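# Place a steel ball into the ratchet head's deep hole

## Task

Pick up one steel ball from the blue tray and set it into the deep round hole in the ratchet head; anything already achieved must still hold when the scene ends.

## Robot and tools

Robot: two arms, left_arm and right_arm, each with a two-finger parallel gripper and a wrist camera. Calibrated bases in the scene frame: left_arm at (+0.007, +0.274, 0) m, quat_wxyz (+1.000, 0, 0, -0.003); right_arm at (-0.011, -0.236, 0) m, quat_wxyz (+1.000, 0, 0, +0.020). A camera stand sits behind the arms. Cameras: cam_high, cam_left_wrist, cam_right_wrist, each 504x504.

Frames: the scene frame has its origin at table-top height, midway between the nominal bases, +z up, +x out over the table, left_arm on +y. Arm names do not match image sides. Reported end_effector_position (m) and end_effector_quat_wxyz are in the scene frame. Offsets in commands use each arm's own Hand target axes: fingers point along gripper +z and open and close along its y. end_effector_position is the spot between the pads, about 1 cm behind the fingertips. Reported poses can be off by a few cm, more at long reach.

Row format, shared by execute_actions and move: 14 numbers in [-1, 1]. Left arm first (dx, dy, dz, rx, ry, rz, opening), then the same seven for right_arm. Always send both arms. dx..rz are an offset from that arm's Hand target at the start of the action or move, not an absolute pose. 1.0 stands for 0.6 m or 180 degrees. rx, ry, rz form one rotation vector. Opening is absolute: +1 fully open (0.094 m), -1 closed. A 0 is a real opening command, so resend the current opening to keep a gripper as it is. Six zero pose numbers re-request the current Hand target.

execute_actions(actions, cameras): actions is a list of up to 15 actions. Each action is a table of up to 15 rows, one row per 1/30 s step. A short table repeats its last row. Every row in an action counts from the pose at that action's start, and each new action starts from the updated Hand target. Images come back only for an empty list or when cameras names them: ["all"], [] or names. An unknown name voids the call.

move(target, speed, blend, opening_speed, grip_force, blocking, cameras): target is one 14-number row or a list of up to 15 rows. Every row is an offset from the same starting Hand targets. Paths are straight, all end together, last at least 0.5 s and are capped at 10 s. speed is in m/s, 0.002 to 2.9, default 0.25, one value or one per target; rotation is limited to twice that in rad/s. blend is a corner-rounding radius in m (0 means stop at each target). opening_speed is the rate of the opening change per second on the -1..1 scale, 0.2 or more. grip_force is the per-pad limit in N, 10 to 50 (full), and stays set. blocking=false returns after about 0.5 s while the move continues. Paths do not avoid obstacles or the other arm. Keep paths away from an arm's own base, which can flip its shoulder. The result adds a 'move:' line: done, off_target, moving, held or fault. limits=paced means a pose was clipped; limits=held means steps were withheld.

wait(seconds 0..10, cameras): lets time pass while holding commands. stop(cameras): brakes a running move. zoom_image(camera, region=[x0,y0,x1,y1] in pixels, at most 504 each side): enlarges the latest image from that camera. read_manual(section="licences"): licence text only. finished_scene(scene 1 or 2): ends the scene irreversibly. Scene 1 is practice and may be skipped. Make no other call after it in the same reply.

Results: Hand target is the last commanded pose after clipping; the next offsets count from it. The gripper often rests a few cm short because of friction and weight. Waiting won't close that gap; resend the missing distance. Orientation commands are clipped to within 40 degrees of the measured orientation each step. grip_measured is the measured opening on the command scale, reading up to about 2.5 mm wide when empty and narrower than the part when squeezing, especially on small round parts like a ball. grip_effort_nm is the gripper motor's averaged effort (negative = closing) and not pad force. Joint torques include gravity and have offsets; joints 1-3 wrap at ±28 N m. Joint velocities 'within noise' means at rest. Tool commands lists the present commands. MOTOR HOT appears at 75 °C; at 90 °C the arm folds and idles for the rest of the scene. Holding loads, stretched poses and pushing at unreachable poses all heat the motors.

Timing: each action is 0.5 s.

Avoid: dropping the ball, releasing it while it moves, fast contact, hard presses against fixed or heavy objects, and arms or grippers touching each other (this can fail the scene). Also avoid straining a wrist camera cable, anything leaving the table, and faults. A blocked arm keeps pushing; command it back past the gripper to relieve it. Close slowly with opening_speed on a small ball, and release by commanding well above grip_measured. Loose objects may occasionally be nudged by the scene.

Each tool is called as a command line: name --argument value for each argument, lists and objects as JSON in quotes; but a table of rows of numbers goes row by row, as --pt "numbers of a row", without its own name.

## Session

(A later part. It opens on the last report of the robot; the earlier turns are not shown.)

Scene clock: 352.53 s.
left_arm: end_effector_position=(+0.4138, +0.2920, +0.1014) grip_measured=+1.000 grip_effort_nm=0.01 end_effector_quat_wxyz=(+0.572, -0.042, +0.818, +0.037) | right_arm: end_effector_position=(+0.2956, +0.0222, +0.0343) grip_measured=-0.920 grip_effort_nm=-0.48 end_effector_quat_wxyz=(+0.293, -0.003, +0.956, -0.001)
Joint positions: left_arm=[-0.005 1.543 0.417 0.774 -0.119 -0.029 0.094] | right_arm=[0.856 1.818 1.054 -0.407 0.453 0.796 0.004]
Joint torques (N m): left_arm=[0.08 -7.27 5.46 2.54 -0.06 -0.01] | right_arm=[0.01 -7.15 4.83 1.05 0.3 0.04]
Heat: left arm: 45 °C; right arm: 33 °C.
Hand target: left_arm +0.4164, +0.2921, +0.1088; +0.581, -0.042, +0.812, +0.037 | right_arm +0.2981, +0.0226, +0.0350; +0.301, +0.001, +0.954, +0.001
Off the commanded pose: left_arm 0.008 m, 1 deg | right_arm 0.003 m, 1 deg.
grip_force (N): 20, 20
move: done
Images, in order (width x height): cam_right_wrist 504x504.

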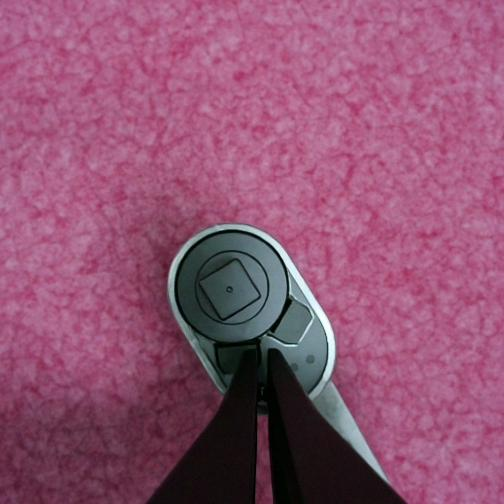

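move --target '[0,0,0,0,0,0,1,-0.0002,0,0.0024,0,0,0,-1]' --speed 0.02 --cameras '["cam_right_wrist"]'

zoom_image --camera "cam_right_wrist" --region '[242, 370, 282, 410]'

Scene clock: 365.37 s.
left_arm: end_effector_position=(+0.4138, +0.2920, +0.1014) grip_measured=+1.000 grip_effort_nm=0.00 end_effector_quat_wxyz=(+0.572, -0.042, +0.818, +0.037) | right_arm: end_effector_position=(+0.2963, +0.0230, +0.0347) grip_measured=-0.920 grip_effort_nm=-0.48 end_effector_quat_wxyz=(+0.294, -0.002, +0.956, +0.001)
Joint positions: left_arm=[-0.005 1.543 0.417 0.774 -0.119 -0.029 0.094] | right_arm=[0.856 1.818 1.054 -0.402 0.453 0.796 0.004]
Joint torques (N m): left_arm=[0.1 -7.3 5.45 2.55 -0.05 -0.01] | right_arm=[-0.17 -6.84 4.82 1.03 0.29 0]
Heat: left arm: 45 °C; right arm: 33 °C.
Hand target: left_arm +0.4164, +0.2921, +0.1088; +0.581, -0.042, +0.812, +0.037 | right_arm +0.2990, +0.0225, +0.0339; +0.301, +0.001, +0.954, +0.000
Off the commanded pose: left_arm 0.008 m, 1 deg | right_arm 0.003 m, 1 deg.
grip_force (N): 20, 20
move: done
Images, in order (width x height): cam_right_wrist 504x504.

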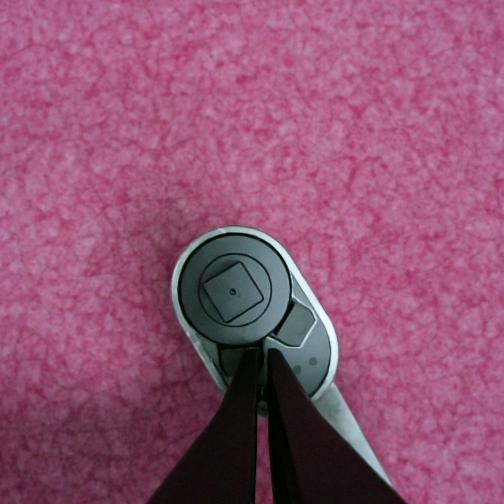

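Scaled by 12.600 from the camera's 504x504 image, which has a finer 720x720 frame.

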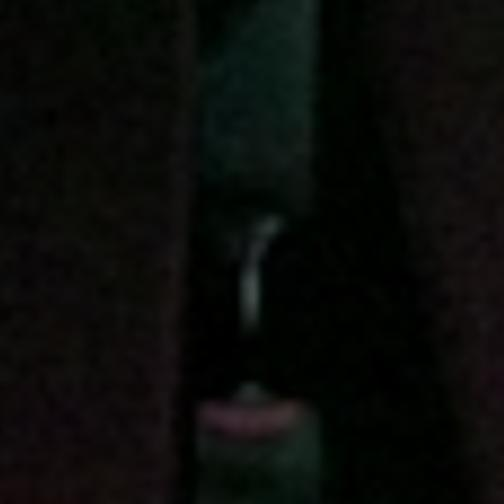

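move --target '[0,0,0,0,0,0,1,0,-0.0022,0,0,0,0,-1]' --speed 0.02 --cameras '["cam_right_wrist"]'

zoom_image --camera "cam_right_wrist" --region '[242, 370, 282, 410]'

Scene clock: 372.70 s.
left_arm: end_effector_position=(+0.4138, +0.2920, +0.1014) grip_measured=+1.000 grip_effort_nm=0.01 end_effector_quat_wxyz=(+0.572, -0.042, +0.818, +0.037) | right_arm: end_effector_position=(+0.2967, +0.0234, +0.0350) grip_measured=-0.920 grip_effort_nm=-0.48 end_effector_quat_wxyz=(+0.295, -0.002, +0.955, +0.002)
Joint positions: left_arm=[-0.005 1.543 0.417 0.774 -0.119 -0.029 0.094] | right_arm=[0.856 1.818 1.054 -0.4 0.453 0.796 0.004]
Joint torques (N m): left_arm=[0.08 -7.3 5.46 2.54 -0.05 -0.02] | right_arm=[-0.42 -7.1 4.48 1.01 0.28 -0.02]
Heat: left arm: 45 °C; right arm: 33 °C.
Hand target: left_arm +0.4164, +0.2921, +0.1088; +0.581, -0.042, +0.812, +0.037 | right_arm +0.2990, +0.0213, +0.0339; +0.301, +0.001, +0.954, +0.001
Off the commanded pose: left_arm 0.008 m, 1 deg | right_arm 0.003 m, 1 deg.
grip_force (N): 20, 20
move: done
Images, in order (width x height): cam_right_wrist 504x504.

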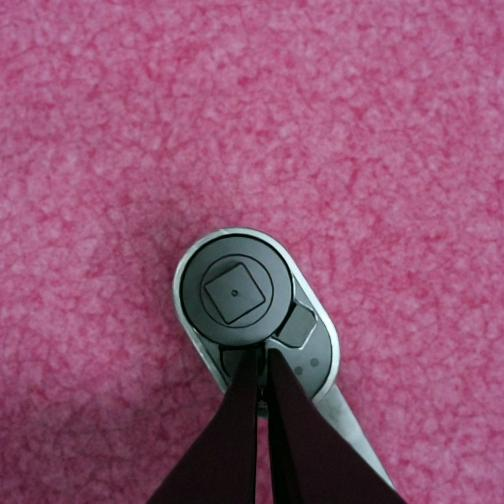

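Scaled by 12.600 from the camera's 504x504 image, which has a finer 720x720 frame.

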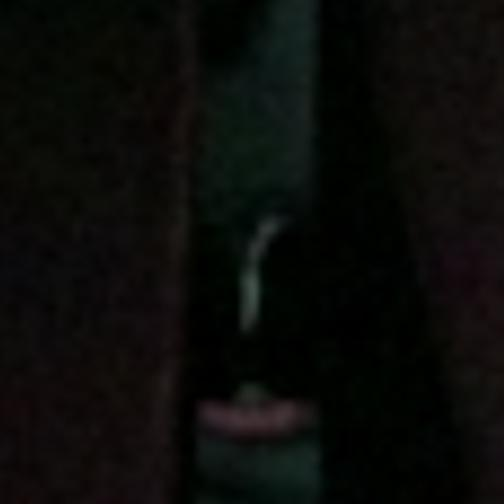

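move --pt "0 0 0 0 0 0 1 -0.0065 -0.0058 -0.0119 0 0 0 -1" --pt "0 0 0 0 0 0 1 0 0.0013 -0.0016 0 0 0 -1" --speed 0.03 --cameras '["cam_right_wrist"]'

zoom_image --camera "cam_right_wrist" --region '[242, 370, 282, 410]'

Scene clock: 388.37 s.
left_arm: end_effector_position=(+0.4138, +0.2920, +0.1014) grip_measured=+1.000 grip_effort_nm=0.00 end_effector_quat_wxyz=(+0.572, -0.042, +0.818, +0.037) | right_arm: end_effector_position=(+0.2959, +0.0226, +0.0344) grip_measured=-0.920 grip_effort_nm=-0.48 end_effector_quat_wxyz=(+0.293, -0.004, +0.956, -0.001)
Joint positions: left_arm=[-0.005 1.543 0.417 0.774 -0.119 -0.029 0.094] | right_arm=[0.856 1.818 1.054 -0.405 0.452 0.793 0.004]
Joint torques (N m): left_arm=[0.09 -7.3 5.48 2.54 -0.05 -0.01] | right_arm=[-0.16 -7.15 4.71 1.01 0.3 0.04]
Heat: left arm: 46 °C; right arm: 33 °C.
Hand target: left_arm +0.4164, +0.2921, +0.1088; +0.581, -0.042, +0.812, +0.037 | right_arm +0.2985, +0.0220, +0.0347; +0.301, +0.001, +0.954, +0.000
Off the commanded pose: left_arm 0.008 m, 1 deg | right_arm 0.003 m, 1 deg.
grip_force (N): 20, 20
move: done
Images, in order (width x height): cam_right_wrist 504x504.

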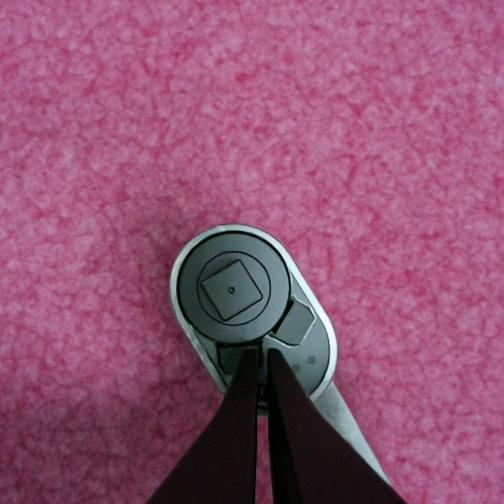

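Scaled by 12.600 from the camera's 504x504 image, which has a finer 720x720 frame.

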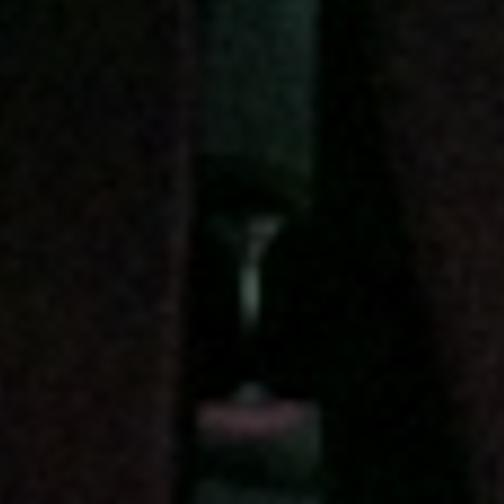

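move --target '[0,0,0,0,0,0,1,0,0,0,0,0,0,-0.82]' --speed 0.02 --opening_speed 0.2 --cameras '["cam_right_wrist"]'

zoom_image --camera "cam_right_wrist" --region '[232, 350, 302, 420]'

Scene clock: 402.77 s.
left_arm: end_effector_position=(+0.4138, +0.2920, +0.1014) grip_measured=+1.000 grip_effort_nm=0.00 end_effector_quat_wxyz=(+0.572, -0.042, +0.818, +0.037) | right_arm: end_effector_position=(+0.2960, +0.0228, +0.0345) grip_measured=-0.822 grip_effort_nm=0.12 end_effector_quat_wxyz=(+0.294, -0.004, +0.956, +0.000)
Joint positions: left_arm=[-0.005 1.543 0.417 0.774 -0.119 -0.029 0.094] | right_arm=[0.856 1.818 1.054 -0.404 0.452 0.793 0.008]
Joint torques (N m): left_arm=[0.08 -7.3 5.45 2.54 -0.06 -0.02] | right_arm=[-0.16 -7.16 4.71 1.03 0.3 0.04]
Heat: left arm: 46 °C; right arm: 33 °C.
Hand target: left_arm +0.4164, +0.2921, +0.1088; +0.581, -0.042, +0.812, +0.037 | right_arm +0.2985, +0.0220, +0.0347; +0.301, +0.001, +0.954, +0.000
Off the commanded pose: left_arm 0.008 m, 1 deg | right_arm 0.003 m, 1 deg.
grip_force (N): 20, 20
move: done
Images, in order (width x height): cam_right_wrist 504x504.

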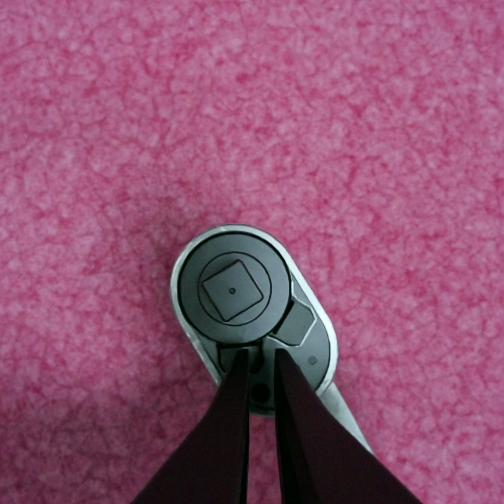

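Scaled by 7.200 from the camera's 504x504 image, which has a finer 720x720 frame.

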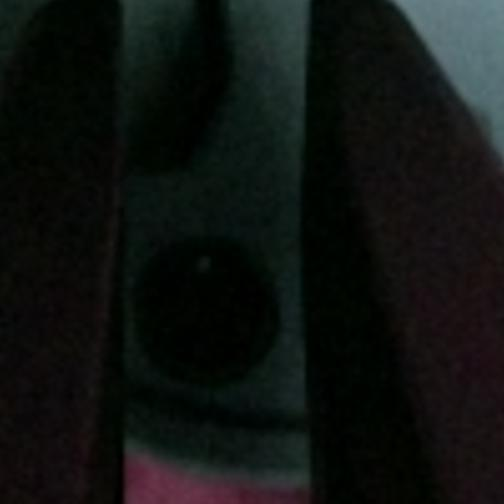

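move --pt "0 0 0 0 0 0 1 -0.025 0 -0.04 0 0 0 -0.82" --pt "0 0 0 0 0 0 1 -0.03 0 -0.13 0 0 0 -0.82" --speed '[0.05,0.2]' --blend 0.01 --cameras '["cam_right_wrist"]'

zoom_image --camera "cam_right_wrist" --region '[180, 200, 300, 320]'

Scene clock: 410.07 s.
left_arm: end_effector_position=(+0.4138, +0.2920, +0.1014) grip_measured=+1.000 grip_effort_nm=0.00 end_effector_quat_wxyz=(+0.572, -0.042, +0.818, +0.037) | right_arm: end_effector_position=(+0.2608, +0.0165, +0.0902) grip_measured=-0.822 grip_effort_nm=0.12 end_effector_quat_wxyz=(+0.278, -0.009, +0.960, -0.013)
Joint positions: left_arm=[-0.005 1.543 0.417 0.774 -0.119 -0.029 0.094] | right_arm=[0.928 1.669 1.139 -0.711 0.468 0.869 0.008]
Joint torques (N m): left_arm=[0.08 -7.3 5.49 2.53 -0.05 -0.02] | right_arm=[0.21 -7.82 7.91 0.77 0.44 0.09]
Heat: left arm: 46 °C; right arm: 33 °C.
Hand target: left_arm +0.4164, +0.2921, +0.1088; +0.581, -0.042, +0.812, +0.037 | right_arm +0.2684, +0.0220, +0.1089; +0.301, +0.001, +0.954, +0.001
Off the commanded pose: left_arm 0.008 m, 1 deg | right_arm 0.021 m, 3 deg.
grip_force (N): 20, 20
move: off_target (right_arm)
Images, in order (width x height): cam_right_wrist 504x504.

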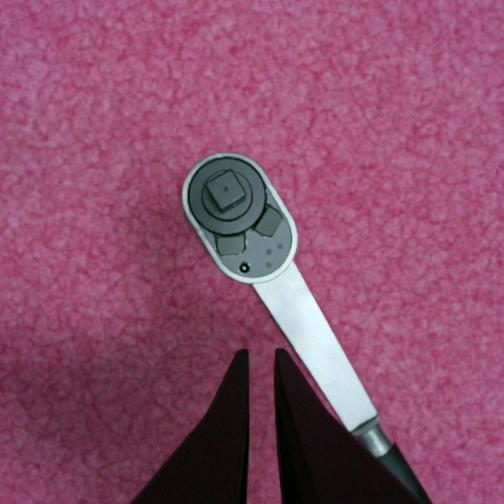

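Scaled by 4.200 from the camera's 504x504 image, which has a finer 720x720 frame.

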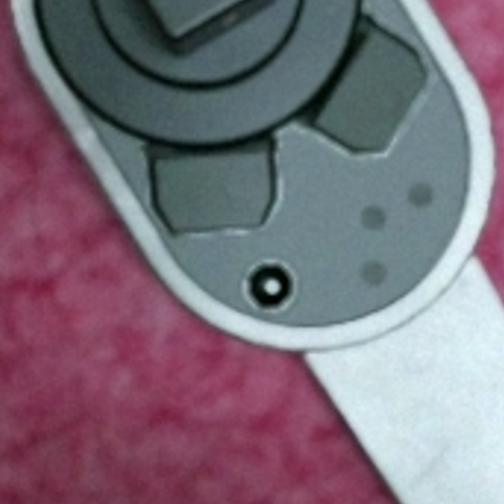

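Ball is in the hole.

finished_scene --scene 2

The scene is finished: the task was done.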